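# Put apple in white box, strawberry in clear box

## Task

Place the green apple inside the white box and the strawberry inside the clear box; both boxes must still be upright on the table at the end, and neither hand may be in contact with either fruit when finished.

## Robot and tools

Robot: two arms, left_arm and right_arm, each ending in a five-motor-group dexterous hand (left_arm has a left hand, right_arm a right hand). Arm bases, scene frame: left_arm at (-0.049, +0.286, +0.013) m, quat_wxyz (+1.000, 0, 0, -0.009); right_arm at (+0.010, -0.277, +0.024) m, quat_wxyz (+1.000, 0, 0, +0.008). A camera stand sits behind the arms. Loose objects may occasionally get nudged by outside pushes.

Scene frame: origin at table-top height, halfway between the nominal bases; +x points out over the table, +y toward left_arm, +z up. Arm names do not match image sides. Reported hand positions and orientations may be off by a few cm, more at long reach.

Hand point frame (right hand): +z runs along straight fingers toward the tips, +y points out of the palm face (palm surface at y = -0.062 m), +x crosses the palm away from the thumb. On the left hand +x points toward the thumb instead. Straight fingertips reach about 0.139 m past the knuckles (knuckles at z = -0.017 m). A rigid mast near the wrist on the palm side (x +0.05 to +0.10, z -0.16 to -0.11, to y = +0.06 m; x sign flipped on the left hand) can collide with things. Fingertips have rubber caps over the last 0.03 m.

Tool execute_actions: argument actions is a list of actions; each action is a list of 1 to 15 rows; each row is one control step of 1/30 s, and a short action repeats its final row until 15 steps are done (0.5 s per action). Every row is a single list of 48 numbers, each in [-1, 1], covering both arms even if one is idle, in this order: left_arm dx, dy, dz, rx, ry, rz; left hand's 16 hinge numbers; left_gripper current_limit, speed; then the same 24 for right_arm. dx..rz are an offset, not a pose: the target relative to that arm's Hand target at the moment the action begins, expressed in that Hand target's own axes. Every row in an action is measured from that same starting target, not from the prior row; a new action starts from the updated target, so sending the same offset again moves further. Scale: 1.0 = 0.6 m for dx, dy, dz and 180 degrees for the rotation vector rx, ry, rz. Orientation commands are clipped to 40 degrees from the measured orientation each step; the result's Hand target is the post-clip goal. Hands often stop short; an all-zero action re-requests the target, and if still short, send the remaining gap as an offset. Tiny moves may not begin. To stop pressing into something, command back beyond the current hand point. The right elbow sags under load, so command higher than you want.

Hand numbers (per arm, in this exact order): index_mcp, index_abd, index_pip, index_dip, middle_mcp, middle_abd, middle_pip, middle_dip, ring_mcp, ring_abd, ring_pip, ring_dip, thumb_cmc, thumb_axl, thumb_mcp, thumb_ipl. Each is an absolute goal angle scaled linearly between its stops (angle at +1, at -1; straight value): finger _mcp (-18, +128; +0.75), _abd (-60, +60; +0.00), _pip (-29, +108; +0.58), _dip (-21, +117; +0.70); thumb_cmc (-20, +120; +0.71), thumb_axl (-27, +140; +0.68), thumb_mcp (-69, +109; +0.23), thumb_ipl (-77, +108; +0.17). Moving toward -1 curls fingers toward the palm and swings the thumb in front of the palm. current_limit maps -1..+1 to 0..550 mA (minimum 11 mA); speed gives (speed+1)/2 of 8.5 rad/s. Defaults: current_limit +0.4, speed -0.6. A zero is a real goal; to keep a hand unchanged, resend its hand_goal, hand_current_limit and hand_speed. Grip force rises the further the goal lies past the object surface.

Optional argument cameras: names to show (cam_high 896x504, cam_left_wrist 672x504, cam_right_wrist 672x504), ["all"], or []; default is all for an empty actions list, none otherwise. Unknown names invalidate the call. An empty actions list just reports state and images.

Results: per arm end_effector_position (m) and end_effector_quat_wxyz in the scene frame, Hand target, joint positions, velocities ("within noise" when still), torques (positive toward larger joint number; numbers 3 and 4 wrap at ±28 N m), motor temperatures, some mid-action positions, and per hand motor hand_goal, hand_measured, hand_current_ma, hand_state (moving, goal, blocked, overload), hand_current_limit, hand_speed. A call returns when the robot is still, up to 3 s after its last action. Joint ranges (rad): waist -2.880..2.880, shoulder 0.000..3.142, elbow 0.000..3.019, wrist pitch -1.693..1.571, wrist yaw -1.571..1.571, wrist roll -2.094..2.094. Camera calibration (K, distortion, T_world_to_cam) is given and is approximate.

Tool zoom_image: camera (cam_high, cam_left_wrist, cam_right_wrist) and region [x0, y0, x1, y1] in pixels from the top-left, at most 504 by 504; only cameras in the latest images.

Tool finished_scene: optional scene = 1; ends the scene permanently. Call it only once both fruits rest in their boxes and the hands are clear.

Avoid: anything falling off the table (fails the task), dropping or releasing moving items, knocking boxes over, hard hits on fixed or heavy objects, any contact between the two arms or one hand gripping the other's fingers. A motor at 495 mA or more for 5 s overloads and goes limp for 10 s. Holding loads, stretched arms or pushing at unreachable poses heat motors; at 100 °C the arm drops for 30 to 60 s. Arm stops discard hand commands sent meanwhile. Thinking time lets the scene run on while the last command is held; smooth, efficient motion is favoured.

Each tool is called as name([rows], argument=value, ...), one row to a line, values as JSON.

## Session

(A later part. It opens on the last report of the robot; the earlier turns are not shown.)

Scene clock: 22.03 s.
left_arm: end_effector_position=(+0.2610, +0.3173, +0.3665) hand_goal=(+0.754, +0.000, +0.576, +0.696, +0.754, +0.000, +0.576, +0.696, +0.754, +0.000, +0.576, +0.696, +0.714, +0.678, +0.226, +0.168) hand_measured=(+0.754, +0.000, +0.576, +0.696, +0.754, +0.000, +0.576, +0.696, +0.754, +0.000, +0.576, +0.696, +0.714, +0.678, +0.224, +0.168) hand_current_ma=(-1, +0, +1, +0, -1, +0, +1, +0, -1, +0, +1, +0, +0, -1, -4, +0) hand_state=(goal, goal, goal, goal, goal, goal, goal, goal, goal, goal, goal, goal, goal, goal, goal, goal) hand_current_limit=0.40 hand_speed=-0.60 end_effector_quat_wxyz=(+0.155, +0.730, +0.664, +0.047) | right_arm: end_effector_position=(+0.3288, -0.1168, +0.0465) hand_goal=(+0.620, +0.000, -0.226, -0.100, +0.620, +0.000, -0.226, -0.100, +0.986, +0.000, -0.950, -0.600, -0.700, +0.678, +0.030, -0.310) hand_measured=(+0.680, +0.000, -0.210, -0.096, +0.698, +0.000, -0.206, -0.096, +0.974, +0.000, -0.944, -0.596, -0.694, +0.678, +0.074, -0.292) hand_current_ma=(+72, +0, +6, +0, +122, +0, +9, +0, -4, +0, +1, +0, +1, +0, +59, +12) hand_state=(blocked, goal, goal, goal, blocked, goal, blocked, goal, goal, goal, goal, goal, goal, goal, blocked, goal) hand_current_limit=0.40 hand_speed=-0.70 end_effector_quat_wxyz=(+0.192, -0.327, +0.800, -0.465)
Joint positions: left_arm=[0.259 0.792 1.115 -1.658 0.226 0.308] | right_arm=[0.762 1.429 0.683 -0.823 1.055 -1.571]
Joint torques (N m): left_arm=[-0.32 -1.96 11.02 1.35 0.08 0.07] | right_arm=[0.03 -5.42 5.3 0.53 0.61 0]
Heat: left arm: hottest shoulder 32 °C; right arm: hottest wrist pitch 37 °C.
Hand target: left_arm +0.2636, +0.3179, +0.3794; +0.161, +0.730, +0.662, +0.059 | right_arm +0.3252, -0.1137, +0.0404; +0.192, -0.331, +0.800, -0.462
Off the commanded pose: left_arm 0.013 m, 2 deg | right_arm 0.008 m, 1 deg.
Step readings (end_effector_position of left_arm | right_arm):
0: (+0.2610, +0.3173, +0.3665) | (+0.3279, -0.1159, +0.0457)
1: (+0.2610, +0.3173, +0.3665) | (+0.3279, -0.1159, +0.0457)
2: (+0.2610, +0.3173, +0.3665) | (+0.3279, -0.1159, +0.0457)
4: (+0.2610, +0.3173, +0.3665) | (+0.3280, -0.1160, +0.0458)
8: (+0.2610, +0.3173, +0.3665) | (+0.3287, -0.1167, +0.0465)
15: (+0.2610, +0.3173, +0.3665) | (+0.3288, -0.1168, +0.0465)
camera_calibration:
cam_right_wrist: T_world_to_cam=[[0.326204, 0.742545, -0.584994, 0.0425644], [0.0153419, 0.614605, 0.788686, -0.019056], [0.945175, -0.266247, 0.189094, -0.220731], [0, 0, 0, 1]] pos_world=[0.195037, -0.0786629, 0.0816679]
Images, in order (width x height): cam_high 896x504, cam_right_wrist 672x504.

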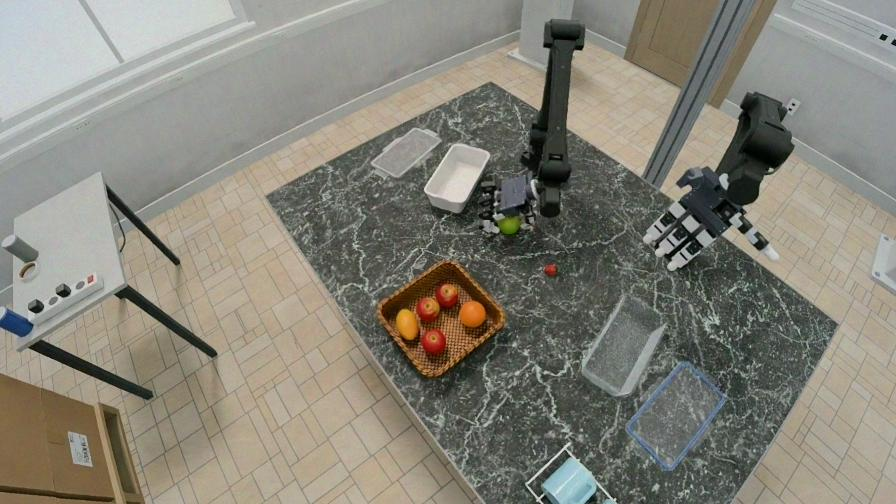

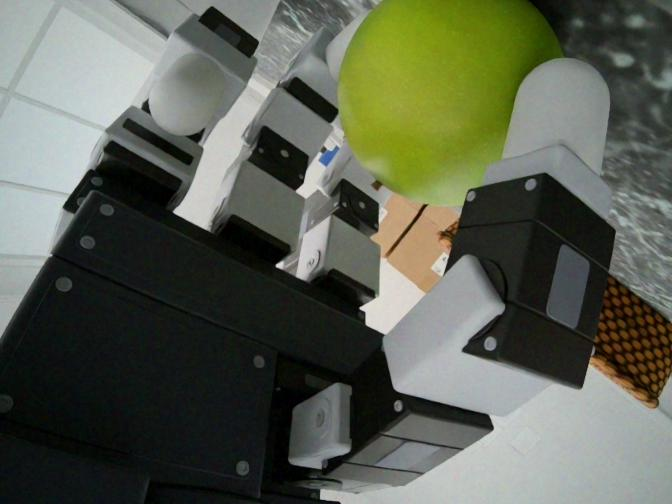

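execute_actions([
  [[0,0,0,0,0,0,0.754,0,0.576,0.696,0.754,0,0.576,0.696,0.754,0,0.576,0.696,0.714,0.678,0.226,0.168,0.4,-0.6,0,0,0,0,0,0,0.48,0,-0.25,-0.12,0.5,0,-0.25,-0.12,0.986,0,-0.95,-0.6,-0.70,0.678,-0.06,-0.36,0.4,-0.7]],
], cameras=["cam_right_wrist"])

Scene clock: 23.20 s.
left_arm: end_effector_position=(+0.2610, +0.3173, +0.3665) hand_goal=(+0.754, +0.000, +0.576, +0.696, +0.754, +0.000, +0.576, +0.696, +0.754, +0.000, +0.576, +0.696, +0.714, +0.678, +0.226, +0.168) hand_measured=(+0.754, +0.000, +0.576, +0.696, +0.754, +0.000, +0.576, +0.696, +0.754, +0.000, +0.576, +0.696, +0.714, +0.678, +0.224, +0.168) hand_current_ma=(-1, +0, +1, +0, -1, +0, +1, +0, -1, +0, +1, +0, +0, -1, -4, +0) hand_state=(goal, goal, goal, goal, goal, goal, goal, goal, goal, goal, goal, goal, goal, goal, goal, goal) hand_current_limit=0.40 hand_speed=-0.60 end_effector_quat_wxyz=(+0.155, +0.730, +0.664, +0.047) | right_arm: end_effector_position=(+0.3288, -0.1169, +0.0466) hand_goal=(+0.480, +0.000, -0.250, -0.120, +0.500, +0.000, -0.250, -0.120, +0.986, +0.000, -0.950, -0.600, -0.700, +0.678, -0.060, -0.360) hand_measured=(+0.658, +0.002, -0.208, -0.100, +0.682, +0.000, -0.206, -0.100, +0.974, +0.000, -0.944, -0.596, -0.694, +0.678, +0.074, -0.292) hand_current_ma=(+385, +0, +33, +8, +385, +0, +38, +8, -4, +0, +1, +0, +1, +0, +385, +143) hand_state=(blocked, goal, blocked, goal, blocked, goal, blocked, goal, goal, goal, goal, goal, goal, goal, blocked, blocked) hand_current_limit=0.40 hand_speed=-0.70 end_effector_quat_wxyz=(+0.192, -0.327, +0.800, -0.465)
Joint positions: left_arm=[0.259 0.792 1.115 -1.658 0.226 0.308] | right_arm=[0.762 1.429 0.683 -0.823 1.055 -1.571]
Joint torques (N m): left_arm=[-0.73 -2.02 11.14 1.25 0.13 0.09] | right_arm=[0.03 -5.36 5.31 0.54 0.58 0]
Heat: left arm: hottest shoulder 32 °C; right arm: hottest wrist pitch 37 °C.
Hand target: left_arm +0.2636, +0.3179, +0.3794; +0.161, +0.730, +0.662, +0.059 | right_arm +0.3252, -0.1137, +0.0404; +0.192, -0.331, +0.800, -0.462
Off the commanded pose: left_arm 0.013 m, 2 deg | right_arm 0.008 m, 1 deg.
Step readings (end_effector_position of left_arm | right_arm):
0: (+0.2610, +0.3173, +0.3665) | (+0.3288, -0.1168, +0.0465)
1: (+0.2610, +0.3173, +0.3665) | (+0.3288, -0.1168, +0.0465)
2: (+0.2610, +0.3173, +0.3665) | (+0.3288, -0.1169, +0.0466)
4: (+0.2610, +0.3173, +0.3665) | (+0.3288, -0.1169, +0.0466)
8: (+0.2610, +0.3173, +0.3665) | (+0.3288, -0.1169, +0.0466)
15: (+0.2610, +0.3173, +0.3665) | (+0.3288, -0.1169, +0.0466)
camera_calibration:
cam_right_wrist: T_world_to_cam=[[0.326488, 0.742252, -0.585207, 0.0425437], [0.0149506, 0.615002, 0.788383, -0.0188619], [0.945083, -0.266147, 0.189694, -0.220875], [0, 0, 0, 1]] pos_world=[0.195137, -0.0787632, 0.081666]
Images, in order (width x height): cam_right_wrist 672x504.

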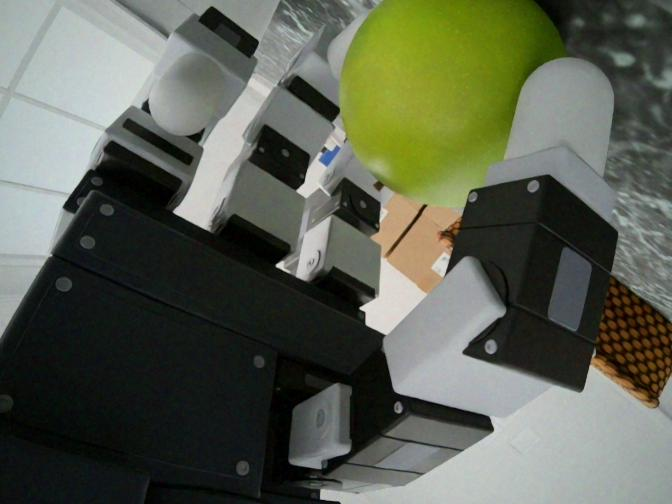

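execute_actions([
  [[0,0,0,0,0,0,0.754,0,0.576,0.696,0.754,0,0.576,0.696,0.754,0,0.576,0.696,0.714,0.678,0.226,0.168,0.4,-0.6,0,-0.0722,-0.0417,0,0,0,0.48,0,-0.25,-0.12,0.5,0,-0.25,-0.12,0.986,0,-0.95,-0.6,-0.70,0.678,-0.06,-0.36,0.4,-0.7]],
], cameras=["cam_high","cam_right_wrist"])

Scene clock: 24.20 s.
left_arm: end_effector_position=(+0.2610, +0.3173, +0.3665) hand_goal=(+0.754, +0.000, +0.576, +0.696, +0.754, +0.000, +0.576, +0.696, +0.754, +0.000, +0.576, +0.696, +0.714, +0.678, +0.226, +0.168) hand_measured=(+0.754, +0.000, +0.576, +0.696, +0.754, +0.000, +0.576, +0.696, +0.754, +0.000, +0.576, +0.696, +0.714, +0.678, +0.224, +0.168) hand_current_ma=(-1, +0, +1, +0, -1, +0, +1, +0, -1, +0, +1, +0, +0, -1, -4, +0) hand_state=(goal, goal, goal, goal, goal, goal, goal, goal, goal, goal, goal, goal, goal, goal, goal, goal) hand_current_limit=0.40 hand_speed=-0.60 end_effector_quat_wxyz=(+0.155, +0.730, +0.664, +0.047) | right_arm: end_effector_position=(+0.3080, -0.1344, +0.0682) hand_goal=(+0.480, +0.000, -0.250, -0.120, +0.500, +0.000, -0.250, -0.120, +0.986, +0.000, -0.950, -0.600, -0.700, +0.678, -0.060, -0.360) hand_measured=(+0.650, +0.002, -0.200, -0.100, +0.670, +0.000, -0.196, -0.100, +0.974, +0.000, -0.944, -0.596, -0.692, +0.680, +0.074, -0.292) hand_current_ma=(+385, +0, +48, +8, +385, +0, +56, +9, -4, +0, +1, +0, +2, +0, +385, +143) hand_state=(blocked, goal, blocked, goal, blocked, goal, blocked, blocked, goal, goal, goal, goal, goal, goal, blocked, blocked) hand_current_limit=0.40 hand_speed=-0.70 end_effector_quat_wxyz=(+0.163, -0.344, +0.796, -0.471)
Joint positions: left_arm=[0.259 0.792 1.115 -1.658 0.226 0.308] | right_arm=[0.762 1.345 0.683 -0.972 1.042 -1.573]
Joint torques (N m): left_arm=[-0.44 -1.73 11.07 1.28 0.1 0.04] | right_arm=[-0.03 -6.3 9.92 -0.4 1.03 -0.02]
Heat: left arm: hottest shoulder 32 °C; right arm: hottest wrist pitch 37 °C.
Hand target: left_arm +0.2636, +0.3179, +0.3794; +0.161, +0.730, +0.662, +0.059 | right_arm +0.3252, -0.1137, +0.0904; +0.191, -0.332, +0.800, -0.462
Off the commanded pose: left_arm 0.013 m, 2 deg | right_arm 0.035 m, 4 deg.
Step readings (end_effector_position of left_arm | right_arm):
0: (+0.2610, +0.3173, +0.3665) | (+0.3288, -0.1169, +0.0466)
1: (+0.2610, +0.3173, +0.3665) | (+0.3288, -0.1169, +0.0466)
2: (+0.2610, +0.3173, +0.3665) | (+0.3277, -0.1179, +0.0470)
4: (+0.2610, +0.3173, +0.3665) | (+0.3218, -0.1213, +0.0492)
8: (+0.2610, +0.3173, +0.3665) | (+0.3142, -0.1283, +0.0611)
15: (+0.2610, +0.3173, +0.3665) | (+0.3092, -0.1332, +0.0683)
camera_calibration:
cam_right_wrist: T_world_to_cam=[[0.29111, 0.71928, -0.630786, 0.0859624], [0.0591679, 0.644544, 0.762275, -0.0327442], [0.954858, -0.259228, 0.145075, -0.208925], [0, 0, 0, 1]] pos_world=[0.176407, -0.0948853, 0.109494]
Images, in order (width x height): cam_high 896x504, cam_right_wrist 672x504.

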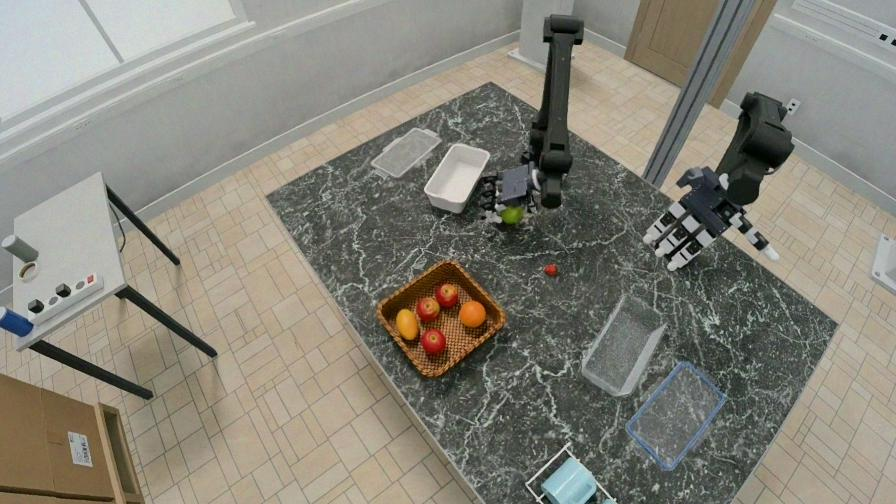

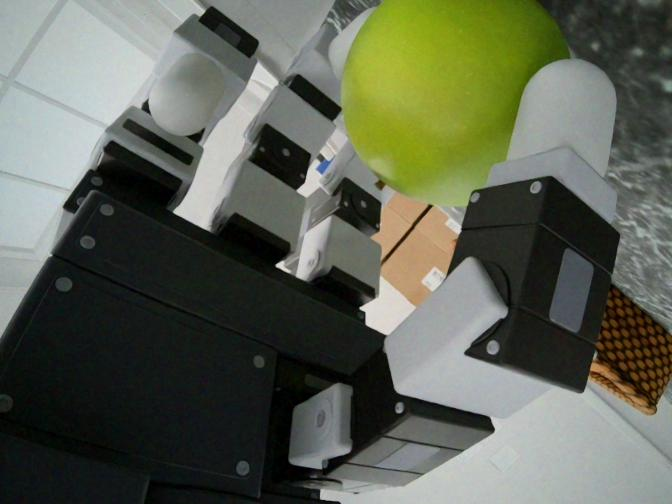

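execute_actions([
  [[-0.0495,0.0098,0.0474,0.0409,-0.0172,-0.0577,0.685,0,-0.591,0.406,0.986,0,-0.95,-0.6,0.986,0,-0.95,-0.6,-0.504,0.678,0.112,0.059,0.4,-0.6,0,-0.0722,-0.0417,0,0,0,0.48,0,-0.25,-0.12,0.5,0,-0.25,-0.12,0.986,0,-0.95,-0.6,-0.70,0.678,-0.06,-0.36,0.4,-0.7]],
  [[-0.0484,0.0071,0.0490,0.0409,-0.0172,-0.0577,0.685,0,-0.591,0.406,0.986,0,-0.95,-0.6,0.986,0,-0.95,-0.6,-0.504,0.678,0.112,0.059,0.4,-0.6,0,-0.0722,-0.0417,0,0,0,0.48,0,-0.25,-0.12,0.5,0,-0.25,-0.12,0.986,0,-0.95,-0.6,-0.70,0.678,-0.06,-0.36,0.4,-0.7]],
  [[-0.0468,0.0048,0.0508,0.0409,-0.0172,-0.0577,0.685,0,-0.591,0.406,0.986,0,-0.95,-0.6,0.986,0,-0.95,-0.6,-0.504,0.678,0.112,0.059,0.4,-0.6,0.0570,-0.0285,0.0494,0,0.0481,0.0278,0.48,0,-0.25,-0.12,0.5,0,-0.25,-0.12,0.986,0,-0.95,-0.6,-0.70,0.678,-0.06,-0.36,0.4,-0.7]],
  [[-0.0447,0.0032,0.0528,0.0409,-0.0172,-0.0577,0.685,0,-0.591,0.406,0.986,0,-0.95,-0.6,0.986,0,-0.95,-0.6,-0.504,0.678,0.112,0.059,0.4,-0.6,0.0463,-0.0330,0.0572,0,0.0481,0.0278,0.48,0,-0.25,-0.12,0.5,0,-0.25,-0.12,0.986,0,-0.95,-0.6,-0.70,0.678,-0.06,-0.36,0.4,-0.7]],
], cameras=["all"])

Scene clock: 28.57 s.
left_arm: end_effector_position=(+0.2970, +0.1867, +0.2737) hand_goal=(+0.686, +0.000, -0.590, +0.406, +0.986, +0.000, -0.950, -0.600, +0.986, +0.000, -0.950, -0.600, -0.504, +0.678, +0.112, +0.060) hand_measured=(+0.688, +0.000, -0.584, +0.410, +0.982, +0.000, -0.944, -0.598, +0.982, +0.000, -0.944, -0.598, -0.500, +0.678, +0.110, +0.060) hand_current_ma=(+1, +0, +9, +4, -7, +0, +10, +4, -6, +0, +9, +3, +7, -1, -4, +1) hand_state=(goal, goal, goal, goal, goal, goal, goal, goal, goal, goal, goal, goal, goal, goal, goal, goal) hand_current_limit=0.40 hand_speed=-0.60 end_effector_quat_wxyz=(+0.034, +0.467, +0.848, -0.248) | right_arm: end_effector_position=(+0.3140, -0.2146, +0.1730) hand_goal=(+0.480, +0.000, -0.250, -0.120, +0.500, +0.000, -0.250, -0.120, +0.986, +0.000, -0.950, -0.600, -0.700, +0.678, -0.060, -0.360) hand_measured=(+0.646, +0.002, -0.196, -0.100, +0.666, +0.000, -0.192, -0.098, +0.974, +0.000, -0.944, -0.596, -0.690, +0.680, +0.074, -0.292) hand_current_ma=(+385, +0, +53, +9, +385, +0, +62, +10, -4, +0, +1, +0, +3, +0, +385, +143) hand_state=(blocked, goal, blocked, blocked, blocked, goal, blocked, blocked, goal, goal, goal, goal, goal, goal, blocked, blocked) hand_current_limit=0.40 hand_speed=-0.70 end_effector_quat_wxyz=(+0.090, -0.206, +0.841, -0.493)
Joint positions: left_arm=[-0.214 1.212 1.257 -1.689 0.5 -0.778] | right_arm=[0.547 1.194 0.858 -1.48 1.032 -1.348]
Joint torques (N m): left_arm=[-1.26 -7 13.41 0.12 0.52 -0.11] | right_arm=[-1.55 -5.19 9.61 -0.79 0.92 0.05]
Heat: left arm: hottest shoulder 32 °C; right arm: hottest wrist pitch 37 °C.
Hand target: left_arm +0.3060, +0.1814, +0.2948; +0.053, +0.469, +0.847, -0.244 | right_arm +0.3252, -0.2106, +0.1903; +0.108, -0.187, +0.846, -0.488
Off the commanded pose: left_arm 0.024 m, 2 deg | right_arm 0.021 m, 3 deg.
joint sent to its limit (left arm) — joint 4 (wrist pitch), lower limit. The joint targets still meet the commanded pose.
Step readings (end_effector_position of left_arm | right_arm):
0: (+0.2610, +0.3173, +0.3665) | (+0.3080, -0.1344, +0.0682)
1: (+0.2610, +0.3173, +0.3664) | (+0.3079, -0.1345, +0.0686)
2: (+0.2611, +0.3161, +0.3657) | (+0.3069, -0.1353, +0.0700)
4: (+0.2622, +0.3053, +0.3613) | (+0.3056, -0.1364, +0.0773)
8: (+0.2661, +0.2812, +0.3464) | (+0.3095, -0.1326, +0.1032)
15: (+0.2693, +0.2821, +0.3345) | (+0.3132, -0.1293, +0.1204)
16: (+0.2690, +0.2823, +0.3344) | (+0.3123, -0.1301, +0.1203)
17: (+0.2689, +0.2810, +0.3344) | (+0.3108, -0.1316, +0.1213)
19: (+0.2704, +0.2690, +0.3332) | (+0.3083, -0.1338, +0.1268)
23: (+0.2760, +0.2478, +0.3238) | (+0.3106, -0.1315, +0.1493)
30: (+0.2782, +0.2497, +0.3127) | (+0.3135, -0.1288, +0.1671)
31: (+0.2782, +0.2495, +0.3134) | (+0.3129, -0.1295, +0.1671)
32: (+0.2780, +0.2471, +0.3138) | (+0.3117, -0.1322, +0.1671)
34: (+0.2798, +0.2356, +0.3142) | (+0.3099, -0.1395, +0.1669)
38: (+0.2867, +0.2170, +0.3055) | (+0.3109, -0.1612, +0.1680)
45: (+0.2881, +0.2180, +0.2925) | (+0.3115, -0.1697, +0.1690)
46: (+0.2879, +0.2175, +0.2929) | (+0.3116, -0.1701, +0.1691)
47: (+0.2871, +0.2131, +0.2932) | (+0.3113, -0.1727, +0.1691)
49: (+0.2892, +0.2024, +0.2943) | (+0.3107, -0.1815, +0.1694)
53: (+0.2973, +0.1870, +0.2865) | (+0.3128, -0.2074, +0.1719)
60: (+0.2980, +0.1857, +0.2733) | (+0.3135, -0.2146, +0.1728)
camera_calibration:
cam_left_wrist: T_world_to_cam=[[-0.0184068, -0.876226, 0.481549, -0.00276382], [-0.55355, 0.410011, 0.724896, -0.159756], [-0.832613, -0.253219, -0.492582, 0.557081], [0, 0, 0, 1]] pos_world=[0.375349, 0.204143, 0.391545]
cam_right_wrist: T_world_to_cam=[[0.517012, 0.586224, -0.623731, 0.107282], [0.253079, 0.591412, 0.765626, -0.134092], [0.81771, -0.553691, 0.157406, -0.272912], [0, 0, 0, 1]] pos_world=[0.201632, -0.134697, 0.212538]

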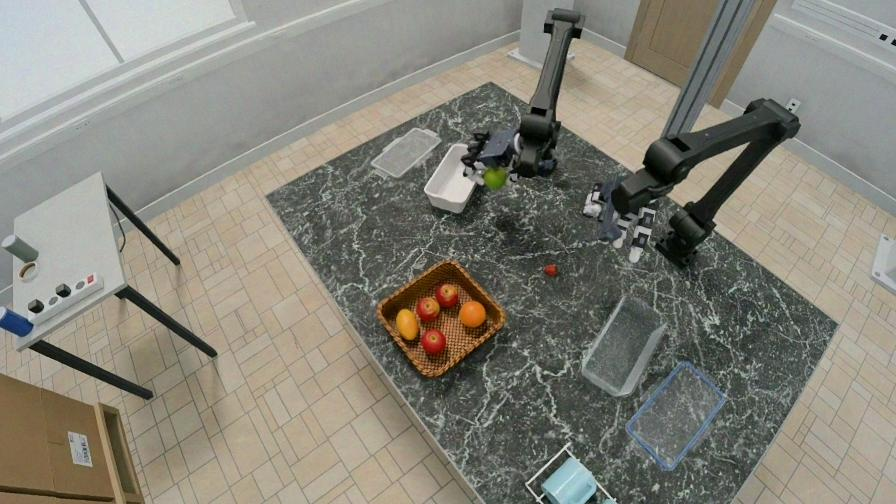

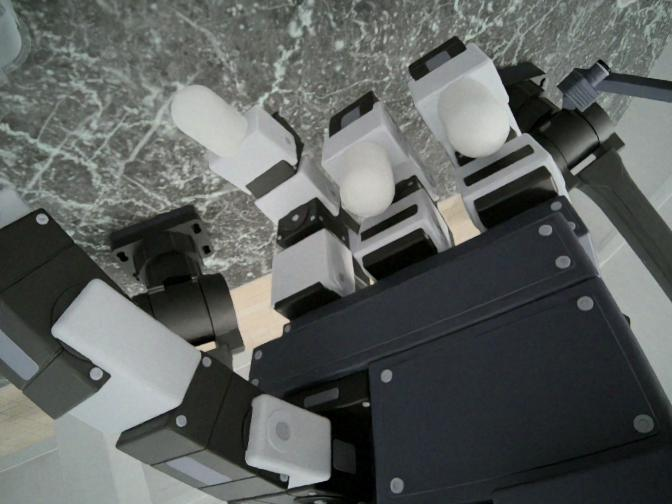

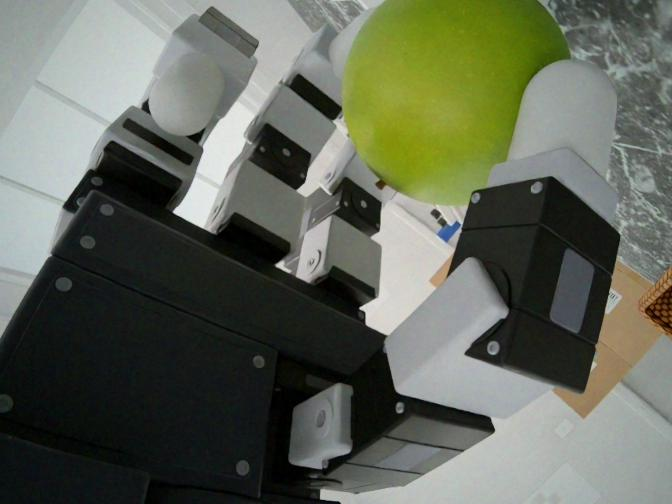

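execute_actions([
  [[-0.0423,0.0022,0.0548,0.0409,-0.0172,-0.0577,0.685,0,-0.591,0.406,0.986,0,-0.95,-0.6,0.986,0,-0.95,-0.6,-0.504,0.678,0.112,0.059,0.4,-0.6,0.0341,-0.0366,0.0633,0,0.0481,0.0278,0.48,0,-0.25,-0.12,0.5,0,-0.25,-0.12,0.986,0,-0.95,-0.6,-0.70,0.678,-0.06,-0.36,0.4,-0.7]],
  [[-0.0396,0.0019,0.0568,0.0409,-0.0172,-0.0577,0.685,0,-0.591,0.406,0.986,0,-0.95,-0.6,0.986,0,-0.95,-0.6,-0.504,0.678,0.112,0.059,0.4,-0.6,0.0209,-0.0390,0.0675,0,0.0481,0.0278,0.48,0,-0.25,-0.12,0.5,0,-0.25,-0.12,0.986,0,-0.95,-0.6,-0.70,0.678,-0.06,-0.36,0.4,-0.7]],
  [[-0.0369,0.0024,0.0586,0.0409,-0.0172,-0.0577,0.685,0,-0.591,0.406,0.986,0,-0.95,-0.6,0.986,0,-0.95,-0.6,-0.504,0.678,0.112,0.059,0.4,-0.6,0.0070,-0.0402,0.0696,0,0.0481,0.0278,0.48,0,-0.25,-0.12,0.5,0,-0.25,-0.12,0.986,0,-0.95,-0.6,-0.70,0.678,-0.06,-0.36,0.4,-0.7]],
  [[-0.0343,0.0036,0.0601,0.0409,-0.0172,-0.0577,0.685,0,-0.591,0.406,0.986,0,-0.95,-0.6,0.986,0,-0.95,-0.6,-0.504,0.678,0.112,0.059,0.4,-0.6,0,0,0,0,0,0,0.48,0,-0.25,-0.12,0.5,0,-0.25,-0.12,0.986,0,-0.95,-0.6,-0.70,0.678,-0.06,-0.36,0.4,-0.7]],
], cameras=["all"])

zoom_image(camera="cam_high", region=[400, 90, 580, 250])

zoom_image(camera="cam_high", region=[480, 160, 660, 320])

Scene clock: 31.57 s.
left_arm: end_effector_position=(+0.3459, +0.0510, +0.2004) hand_goal=(+0.686, +0.000, -0.590, +0.406, +0.986, +0.000, -0.950, -0.600, +0.986, +0.000, -0.950, -0.600, -0.504, +0.678, +0.112, +0.060) hand_measured=(+0.682, +0.000, -0.586, +0.410, +0.980, +0.000, -0.946, -0.598, +0.980, +0.000, -0.946, -0.598, -0.502, +0.678, +0.110, +0.060) hand_current_ma=(-8, +0, +5, +4, -10, +0, +7, +4, -9, +0, +7, +3, +1, -1, -4, +1) hand_state=(goal, goal, goal, goal, goal, goal, goal, goal, goal, goal, goal, goal, goal, goal, goal, goal) hand_current_limit=0.40 hand_speed=-0.60 end_effector_quat_wxyz=(-0.076, +0.106, +0.859, -0.495) | right_arm: end_effector_position=(+0.3049, -0.3554, +0.1728) hand_goal=(+0.480, +0.000, -0.250, -0.120, +0.500, +0.000, -0.250, -0.120, +0.986, +0.000, -0.950, -0.600, -0.700, +0.678, -0.060, -0.360) hand_measured=(+0.642, +0.004, -0.196, -0.098, +0.660, +0.000, -0.190, -0.098, +0.974, +0.000, -0.946, -0.596, -0.690, +0.680, +0.078, -0.292) hand_current_ma=(+385, +0, +55, +10, +385, +0, +65, +10, -4, +0, +1, +0, +3, +0, +385, +143) hand_state=(blocked, goal, blocked, blocked, blocked, goal, blocked, blocked, goal, goal, goal, goal, goal, goal, blocked, blocked) hand_current_limit=0.40 hand_speed=-0.70 end_effector_quat_wxyz=(-0.041, +0.019, +0.865, -0.501)
Joint positions: left_arm=[-0.278 1.584 1.354 -1.306 1.05 -1.641] | right_arm=[0.092 1.223 0.874 -1.575 1.014 -1.219]
Joint torques (N m): left_arm=[-1.38 -13.92 9.85 1.09 0.89 -0.12] | right_arm=[-1.44 -3.78 10.86 -0.92 0.87 0.05]
Heat: left arm: hottest shoulder 32 °C; right arm: hottest wrist pitch 37 °C.
Hand target: left_arm +0.3484, +0.0447, +0.2103; -0.065, +0.112, +0.858, -0.497 | right_arm +0.3252, -0.3558, +0.1903; -0.022, +0.038, +0.865, -0.499
Off the commanded pose: left_arm 0.012 m, 1 deg | right_arm 0.027 m, 3 deg.
Step readings (end_effector_position of left_arm | right_arm):
0: (+0.2970, +0.1867, +0.2737) | (+0.3140, -0.2146, +0.1730)
1: (+0.2965, +0.1857, +0.2739) | (+0.3139, -0.2149, +0.1730)
2: (+0.2954, +0.1809, +0.2740) | (+0.3136, -0.2172, +0.1729)
4: (+0.2964, +0.1698, +0.2749) | (+0.3127, -0.2270, +0.1728)
8: (+0.3041, +0.1559, +0.2664) | (+0.3129, -0.2536, +0.1738)
15: (+0.3055, +0.1540, +0.2544) | (+0.3135, -0.2610, +0.1741)
16: (+0.3052, +0.1529, +0.2548) | (+0.3134, -0.2613, +0.1741)
17: (+0.3037, +0.1481, +0.2554) | (+0.3132, -0.2636, +0.1740)
19: (+0.3051, +0.1365, +0.2564) | (+0.3120, -0.2737, +0.1739)
23: (+0.3148, +0.1232, +0.2474) | (+0.3093, -0.3014, +0.1747)
30: (+0.3172, +0.1209, +0.2356) | (+0.3088, -0.3089, +0.1749)
31: (+0.3169, +0.1196, +0.2360) | (+0.3089, -0.3093, +0.1749)
32: (+0.3158, +0.1148, +0.2366) | (+0.3084, -0.3114, +0.1747)
34: (+0.3171, +0.1029, +0.2378) | (+0.3071, -0.3215, +0.1742)
38: (+0.3257, +0.0903, +0.2276) | (+0.3024, -0.3490, +0.1726)
45: (+0.3300, +0.0869, +0.2168) | (+0.3037, -0.3555, +0.1718)
46: (+0.3295, +0.0857, +0.2174) | (+0.3040, -0.3555, +0.1721)
47: (+0.3289, +0.0809, +0.2186) | (+0.3045, -0.3555, +0.1725)
49: (+0.3309, +0.0692, +0.2202) | (+0.3049, -0.3554, +0.1728)
53: (+0.3382, +0.0573, +0.2090) | (+0.3049, -0.3554, +0.1728)
60: (+0.3458, +0.0520, +0.1998) | (+0.3049, -0.3554, +0.1728)
camera_calibration:
cam_left_wrist: T_world_to_cam=[[0.722755, -0.476643, 0.500437, -0.366112], [-0.29183, 0.445899, 0.846173, -0.140508], [-0.626467, -0.757618, 0.183177, 0.34632], [0, 0, 0, 1]] pos_world=[0.440563, 0.150526, 0.238672]
cam_right_wrist: T_world_to_cam=[[0.741854, 0.246857, -0.623469, 0.00526383], [0.514276, 0.387209, 0.765238, -0.200568], [0.430317, -0.888331, 0.1603, -0.344746], [0, 0, 0, 1]] pos_world=[0.247592, -0.229886, 0.212027]

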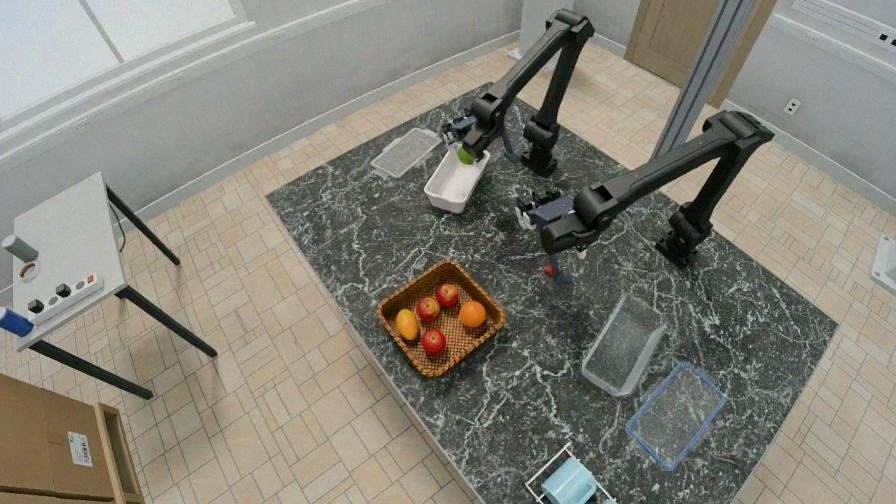

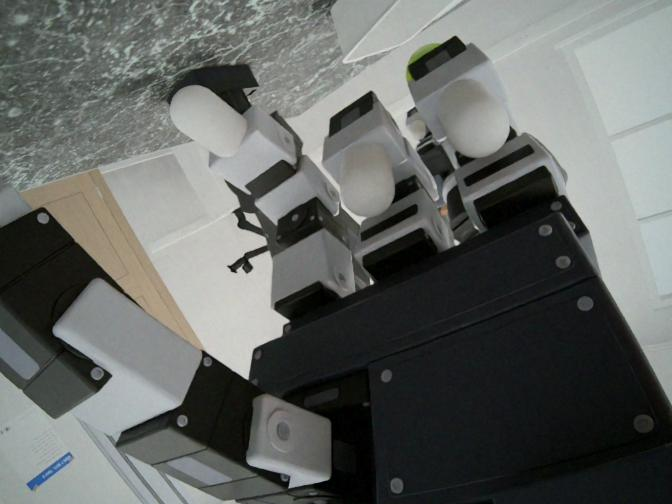

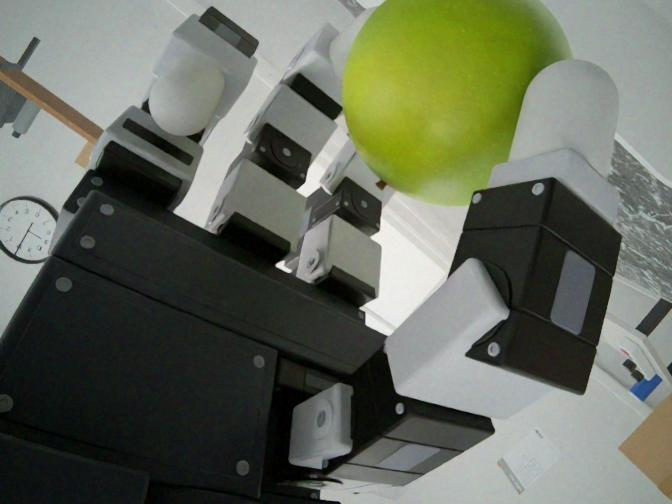

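Scaled by 2.800 from the camera's 896x504 image, which has a finer 1280x720 frame.

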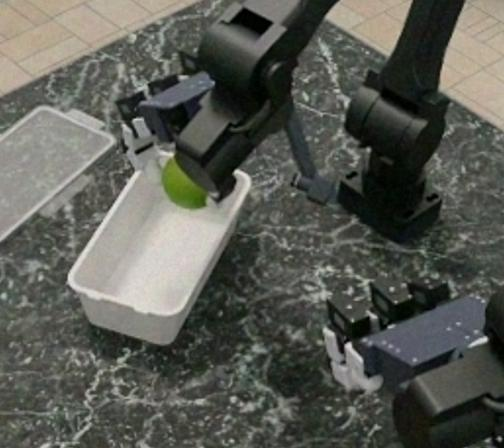

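Scaled by 2.800 from the camera's 896x504 image, which has a finer 1280x720 frame.

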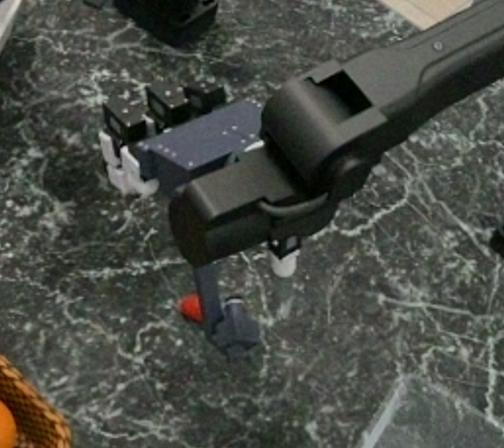

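execute_actions([
  [[0,0,0,0,0,0,0.685,0,-0.591,0.406,0.986,0,-0.95,-0.6,0.986,0,-0.95,-0.6,-0.504,0.678,0.112,0.059,0.4,-0.6,-0.0094,0.0229,0.0268,0,0.0361,0.0209,0.48,0,-0.25,-0.12,0.5,0,-0.25,-0.12,0.986,0,-0.95,-0.6,-0.70,0.678,-0.06,-0.36,0.4,-0.7]],
  [[0,0,0,0,0,0,0.685,0,-0.591,0.406,0.986,0,-0.95,-0.6,0.986,0,-0.95,-0.6,-0.504,0.678,0.112,0.059,0.4,-0.6,-0.0094,0.0229,0.0268,0,0.0361,0.0209,0.48,0,-0.25,-0.12,0.5,0,-0.25,-0.12,0.986,0,-0.95,-0.6,-0.70,0.678,-0.06,-0.36,0.4,-0.7]],
], cameras=["all"])

zoom_image(camera="cam_high", region=[400, 100, 540, 230])

Scene clock: 36.17 s.
left_arm: end_effector_position=(+0.3473, +0.0504, +0.2004) hand_goal=(+0.686, +0.000, -0.590, +0.406, +0.986, +0.000, -0.950, -0.600, +0.986, +0.000, -0.950, -0.600, -0.504, +0.678, +0.112, +0.060) hand_measured=(+0.682, +0.000, -0.586, +0.410, +0.980, +0.000, -0.946, -0.598, +0.980, +0.000, -0.946, -0.598, -0.502, +0.678, +0.110, +0.060) hand_current_ma=(-8, +0, +5, +4, -10, +0, +7, +4, -9, +0, +7, +3, +1, -1, -4, +1) hand_state=(goal, goal, goal, goal, goal, goal, goal, goal, goal, goal, goal, goal, goal, goal, goal, goal) hand_current_limit=0.40 hand_speed=-0.60 end_effector_quat_wxyz=(-0.075, +0.104, +0.859, -0.496) | right_arm: end_effector_position=(+0.3160, -0.3684, +0.1353) hand_goal=(+0.480, +0.000, -0.250, -0.120, +0.500, +0.000, -0.250, -0.120, +0.986, +0.000, -0.950, -0.600, -0.700, +0.678, -0.060, -0.360) hand_measured=(+0.642, +0.004, -0.196, -0.098, +0.660, +0.000, -0.190, -0.098, +0.974, +0.000, -0.946, -0.596, -0.690, +0.680, +0.078, -0.292) hand_current_ma=(+385, +0, +55, +10, +385, +0, +65, +10, -4, +0, +1, +0, +3, +0, +385, +143) hand_state=(blocked, goal, blocked, blocked, blocked, goal, blocked, blocked, goal, goal, goal, goal, goal, goal, blocked, blocked) hand_current_limit=0.40 hand_speed=-0.70 end_effector_quat_wxyz=(-0.099, +0.130, +0.855, -0.492)
Joint positions: left_arm=[-0.278 1.584 1.354 -1.296 1.05 -1.651] | right_arm=[0.036 1.42 0.922 -1.675 0.925 -0.91]
Joint torques (N m): left_arm=[-1.14 -13.63 9.47 1.05 0.79 -0.08] | right_arm=[-1.85 -6.24 9.59 -1.68 0.69 0.05]
Heat: left arm: hottest shoulder 32 °C; right arm: hottest wrist pitch 36 °C.
Hand target: left_arm +0.3484, +0.0447, +0.2102; -0.065, +0.112, +0.858, -0.497 | right_arm +0.3341, -0.3714, +0.1505; -0.087, +0.151, +0.853, -0.492
Off the commanded pose: left_arm 0.011 m, 1 deg | right_arm 0.024 m, 3 deg.
joint sent to its limit (right arm) — joint 4 (wrist pitch), lower limit. The joint targets still meet the commanded pose.
Step readings (end_effector_position of left_arm | right_arm):
0: (+0.3459, +0.0510, +0.2004) | (+0.3049, -0.3554, +0.1728)
1: (+0.3459, +0.0510, +0.2004) | (+0.3050, -0.3553, +0.1727)
2: (+0.3461, +0.0510, +0.2004) | (+0.3051, -0.3550, +0.1722)
4: (+0.3466, +0.0508, +0.2004) | (+0.3060, -0.3551, +0.1683)
8: (+0.3472, +0.0505, +0.2004) | (+0.3084, -0.3586, +0.1564)
15: (+0.3473, +0.0505, +0.2004) | (+0.3083, -0.3605, +0.1517)
16: (+0.3473, +0.0505, +0.2004) | (+0.3089, -0.3604, +0.1522)
17: (+0.3473, +0.0505, +0.2004) | (+0.3093, -0.3604, +0.1523)
19: (+0.3472, +0.0505, +0.2004) | (+0.3113, -0.3608, +0.1504)
23: (+0.3472, +0.0505, +0.2004) | (+0.3143, -0.3656, +0.1403)
30: (+0.3473, +0.0504, +0.2004) | (+0.3146, -0.3680, +0.1346)
camera_calibration:
cam_left_wrist: T_world_to_cam=[[0.724702, -0.472738, 0.501324, -0.36834], [-0.294856, 0.444819, 0.845692, -0.138667], [-0.622789, -0.760693, 0.182972, 0.345708], [0, 0, 0, 1]] pos_world=[0.441353, 0.150531, 0.238672]
cam_right_wrist: T_world_to_cam=[[0.784911, 0.0529071, -0.617346, -0.109162], [0.588362, 0.248765, 0.76938, -0.247477], [0.19428, -0.967118, 0.16413, -0.310068], [0, 0, 0, 1]] pos_world=[0.291529, -0.232533, 0.173904]

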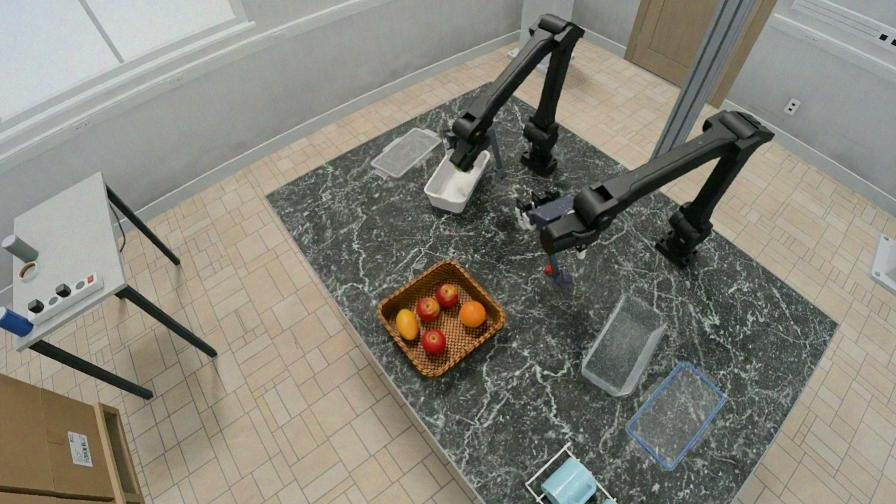

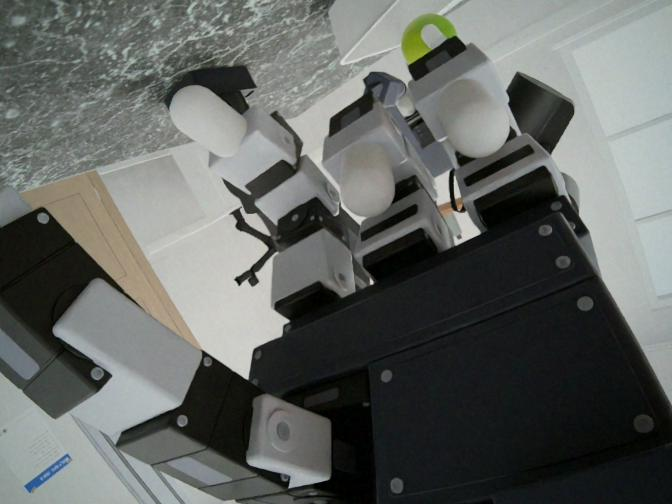

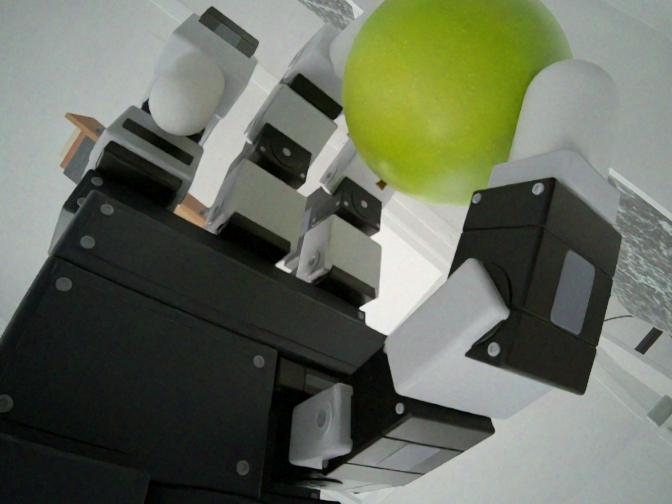

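Scaled by 3.600 from the camera's 896x504 image, which has a finer 1280x720 frame.

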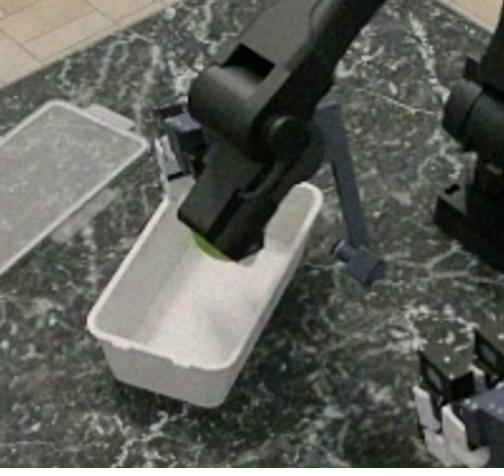

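execute_actions([
  [[0,0,0,0,0,0,0.685,0,-0.591,0.406,0.986,0,-0.95,-0.6,0.986,0,-0.95,-0.6,-0.504,0.678,0.112,0.059,0.4,-0.6,0.0053,0.046,0.0295,0,0,0,0.48,0,-0.25,-0.12,0.5,0,-0.25,-0.12,0.986,0,-0.95,-0.6,-0.70,0.678,-0.06,-0.36,0.4,-0.7]],
], cameras=["all"])

zoom_image(camera="cam_high", region=[400, 100, 540, 230])

Scene clock: 37.43 s.
left_arm: end_effector_position=(+0.3473, +0.0504, +0.2004) hand_goal=(+0.686, +0.000, -0.590, +0.406, +0.986, +0.000, -0.950, -0.600, +0.986, +0.000, -0.950, -0.600, -0.504, +0.678, +0.112, +0.060) hand_measured=(+0.682, +0.000, -0.586, +0.410, +0.980, +0.000, -0.946, -0.598, +0.980, +0.000, -0.946, -0.598, -0.502, +0.678, +0.110, +0.060) hand_current_ma=(-8, +0, +5, +4, -10, +0, +7, +4, -9, +0, +7, +3, +1, -1, -4, +1) hand_state=(goal, goal, goal, goal, goal, goal, goal, goal, goal, goal, goal, goal, goal, goal, goal, goal) hand_current_limit=0.40 hand_speed=-0.60 end_effector_quat_wxyz=(-0.075, +0.104, +0.859, -0.496) | right_arm: end_effector_position=(+0.3293, -0.3683, +0.1198) hand_goal=(+0.480, +0.000, -0.250, -0.120, +0.500, +0.000, -0.250, -0.120, +0.986, +0.000, -0.950, -0.600, -0.700, +0.678, -0.060, -0.360) hand_measured=(+0.642, +0.004, -0.196, -0.098, +0.660, +0.000, -0.190, -0.098, +0.974, +0.000, -0.946, -0.596, -0.690, +0.680, +0.078, -0.292) hand_current_ma=(+385, +0, +55, +10, +385, +0, +65, +10, -4, +0, +1, +0, +3, +0, +385, +143) hand_state=(blocked, goal, blocked, blocked, blocked, goal, blocked, blocked, goal, goal, goal, goal, goal, goal, blocked, blocked) hand_current_limit=0.40 hand_speed=-0.70 end_effector_quat_wxyz=(-0.088, +0.142, +0.855, -0.491)
Joint positions: left_arm=[-0.278 1.584 1.354 -1.296 1.05 -1.651] | right_arm=[0.036 1.461 0.922 -1.616 0.925 -0.893]
Joint torques (N m): left_arm=[-2.02 -13.74 9.58 0.83 0.78 -0.14] | right_arm=[-1.67 -6.24 5.78 -0.68 0.73 0.07]
Heat: left arm: hottest shoulder 32 °C; right arm: hottest wrist pitch 36 °C.
Hand target: left_arm +0.3484, +0.0447, +0.2102; -0.065, +0.112, +0.858, -0.497 | right_arm +0.3307, -0.3717, +0.1177; -0.086, +0.151, +0.853, -0.492
Off the commanded pose: left_arm 0.011 m, 1 deg | right_arm 0.004 m, 1 deg.
Step readings (end_effector_position of left_arm | right_arm):
0: (+0.3473, +0.0504, +0.2004) | (+0.3161, -0.3684, +0.1353)
1: (+0.3473, +0.0504, +0.2004) | (+0.3161, -0.3684, +0.1353)
2: (+0.3473, +0.0504, +0.2004) | (+0.3166, -0.3684, +0.1351)
4: (+0.3473, +0.0504, +0.2004) | (+0.3198, -0.3684, +0.1329)
8: (+0.3473, +0.0504, +0.2004) | (+0.3263, -0.3683, +0.1246)
15: (+0.3473, +0.0504, +0.2004) | (+0.3291, -0.3683, +0.1199)
camera_calibration:
cam_left_wrist: T_world_to_cam=[[0.724702, -0.472738, 0.501324, -0.36834], [-0.294856, 0.444819, 0.845692, -0.138667], [-0.622789, -0.760693, 0.182972, 0.345708], [0, 0, 0, 1]] pos_world=[0.441353, 0.150531, 0.238672]
cam_right_wrist: T_world_to_cam=[[0.804386, 0.0436387, -0.592502, -0.141871], [0.566107, 0.246258, 0.786689, -0.239096], [0.180238, -0.968221, 0.173382, -0.30684], [0, 0, 0, 1]] pos_world=[0.304777, -0.232019, 0.157237]

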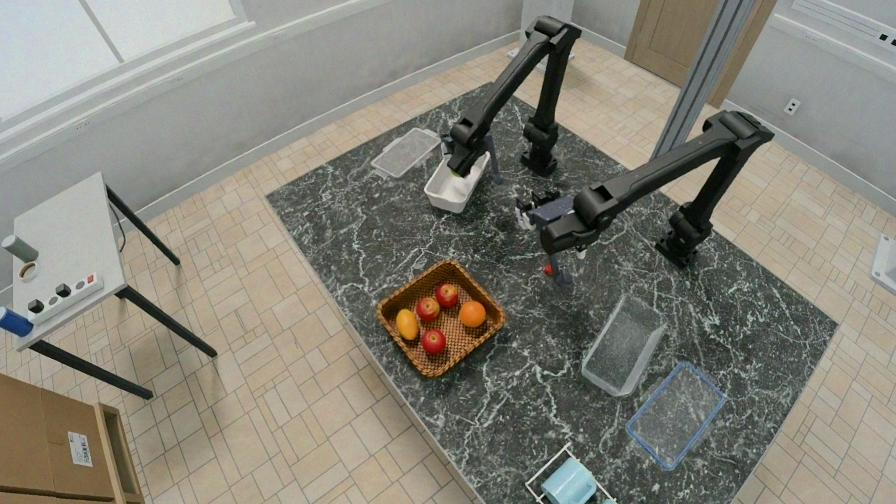

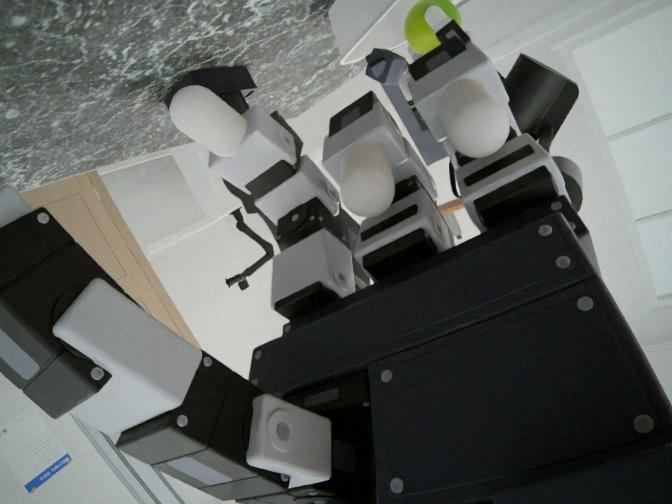

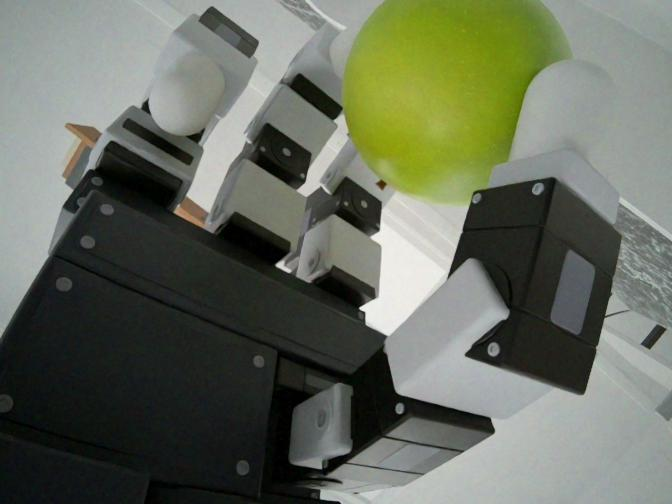

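Scaled by 3.600 from the camera's 896x504 image, which has a finer 1280x720 frame.

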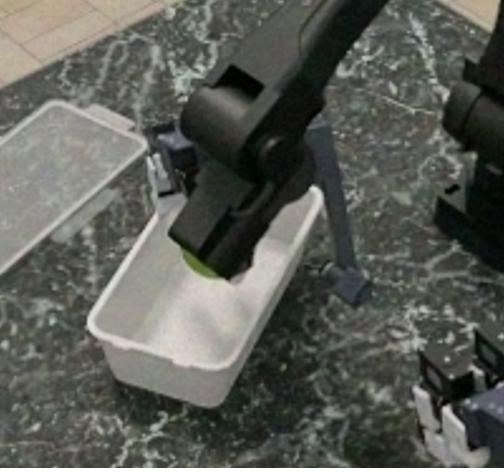

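execute_actions([
  [[0,0,0,0,0,0,0.685,0,-0.591,0.406,0.986,0,-0.95,-0.6,0.986,0,-0.95,-0.6,-0.504,0.678,0.112,0.059,0.4,-0.6,0,0.029,0.0165,0,0,0,0.48,0,-0.25,-0.12,0.5,0,-0.25,-0.12,0.986,0,-0.95,-0.6,-0.70,0.678,-0.06,-0.36,0.4,-0.7]],
], cameras=["cam_high","cam_right_wrist"])

zoom_image(camera="cam_high", region=[400, 100, 540, 230])

Scene clock: 38.57 s.
left_arm: end_effector_position=(+0.3473, +0.0504, +0.2004) hand_goal=(+0.686, +0.000, -0.590, +0.406, +0.986, +0.000, -0.950, -0.600, +0.986, +0.000, -0.950, -0.600, -0.504, +0.678, +0.112, +0.060) hand_measured=(+0.682, +0.000, -0.586, +0.410, +0.980, +0.000, -0.946, -0.598, +0.980, +0.000, -0.946, -0.598, -0.502, +0.678, +0.110, +0.060) hand_current_ma=(-8, +0, +5, +4, -10, +0, +7, +4, -9, +0, +7, +3, +1, -1, -4, +1) hand_state=(goal, goal, goal, goal, goal, goal, goal, goal, goal, goal, goal, goal, goal, goal, goal, goal) hand_current_limit=0.40 hand_speed=-0.60 end_effector_quat_wxyz=(-0.075, +0.104, +0.859, -0.496) | right_arm: end_effector_position=(+0.3317, -0.3682, +0.1011) hand_goal=(+0.480, +0.000, -0.250, -0.120, +0.500, +0.000, -0.250, -0.120, +0.986, +0.000, -0.950, -0.600, -0.700, +0.678, -0.060, -0.360) hand_measured=(+0.642, +0.004, -0.196, -0.098, +0.660, +0.000, -0.190, -0.098, +0.974, +0.000, -0.946, -0.596, -0.690, +0.680, +0.078, -0.292) hand_current_ma=(+385, +0, +55, +10, +385, +0, +65, +10, -4, +0, +1, +0, +3, +0, +385, +143) hand_state=(blocked, goal, blocked, blocked, blocked, goal, blocked, blocked, goal, goal, goal, goal, goal, goal, blocked, blocked) hand_current_limit=0.40 hand_speed=-0.70 end_effector_quat_wxyz=(-0.086, +0.144, +0.855, -0.490)
Joint positions: left_arm=[-0.278 1.584 1.354 -1.296 1.05 -1.651] | right_arm=[0.036 1.494 0.901 -1.557 0.924 -0.891]
Joint torques (N m): left_arm=[-0.97 -14.15 9.35 1.03 0.8 -0.08] | right_arm=[-1.61 -6.42 5.23 -0.72 0.74 0.05]
Heat: left arm: hottest shoulder 32 °C; right arm: hottest wrist pitch 36 °C.
Hand target: left_arm +0.3484, +0.0447, +0.2102; -0.065, +0.112, +0.858, -0.497 | right_arm +0.3307, -0.3716, +0.0976; -0.087, +0.151, +0.853, -0.492
Off the commanded pose: left_arm 0.011 m, 1 deg | right_arm 0.005 m, 1 deg.
Step readings (end_effector_position of left_arm | right_arm):
0: (+0.3473, +0.0504, +0.2004) | (+0.3293, -0.3683, +0.1198)
1: (+0.3473, +0.0504, +0.2004) | (+0.3295, -0.3683, +0.1198)
2: (+0.3473, +0.0504, +0.2004) | (+0.3303, -0.3683, +0.1191)
4: (+0.3473, +0.0504, +0.2004) | (+0.3325, -0.3682, +0.1161)
8: (+0.3473, +0.0504, +0.2004) | (+0.3318, -0.3683, +0.1066)
15: (+0.3473, +0.0504, +0.2004) | (+0.3314, -0.3682, +0.1012)
camera_calibration:
cam_right_wrist: T_world_to_cam=[[0.808038, 0.0427379, -0.587579, -0.156969], [0.561628, 0.245297, 0.790192, -0.22502], [0.177902, -0.968505, 0.174206, -0.303376], [0, 0, 0, 1]] pos_world=[0.307186, -0.231917, 0.138427]
Images, in order (width x height): cam_high 896x504, cam_right_wrist 672x504.

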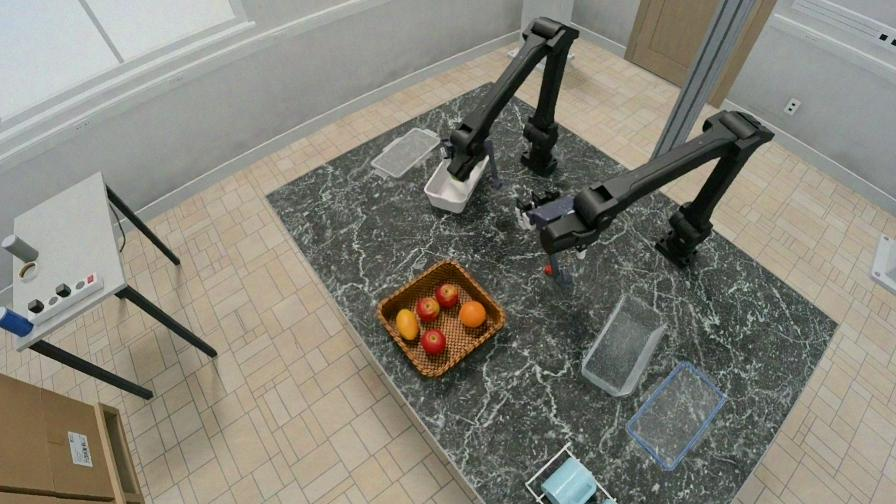

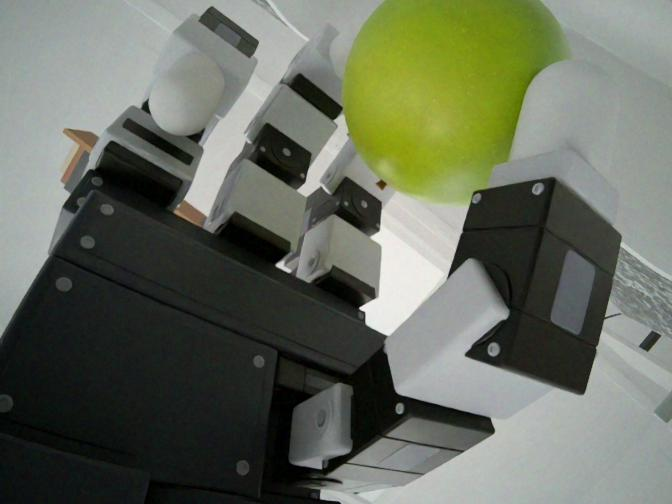

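Scaled by 3.600 from the camera's 896x504 image, which has a finer 1280x720 frame.

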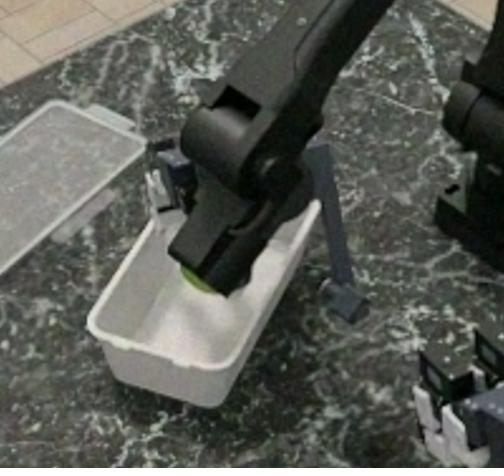

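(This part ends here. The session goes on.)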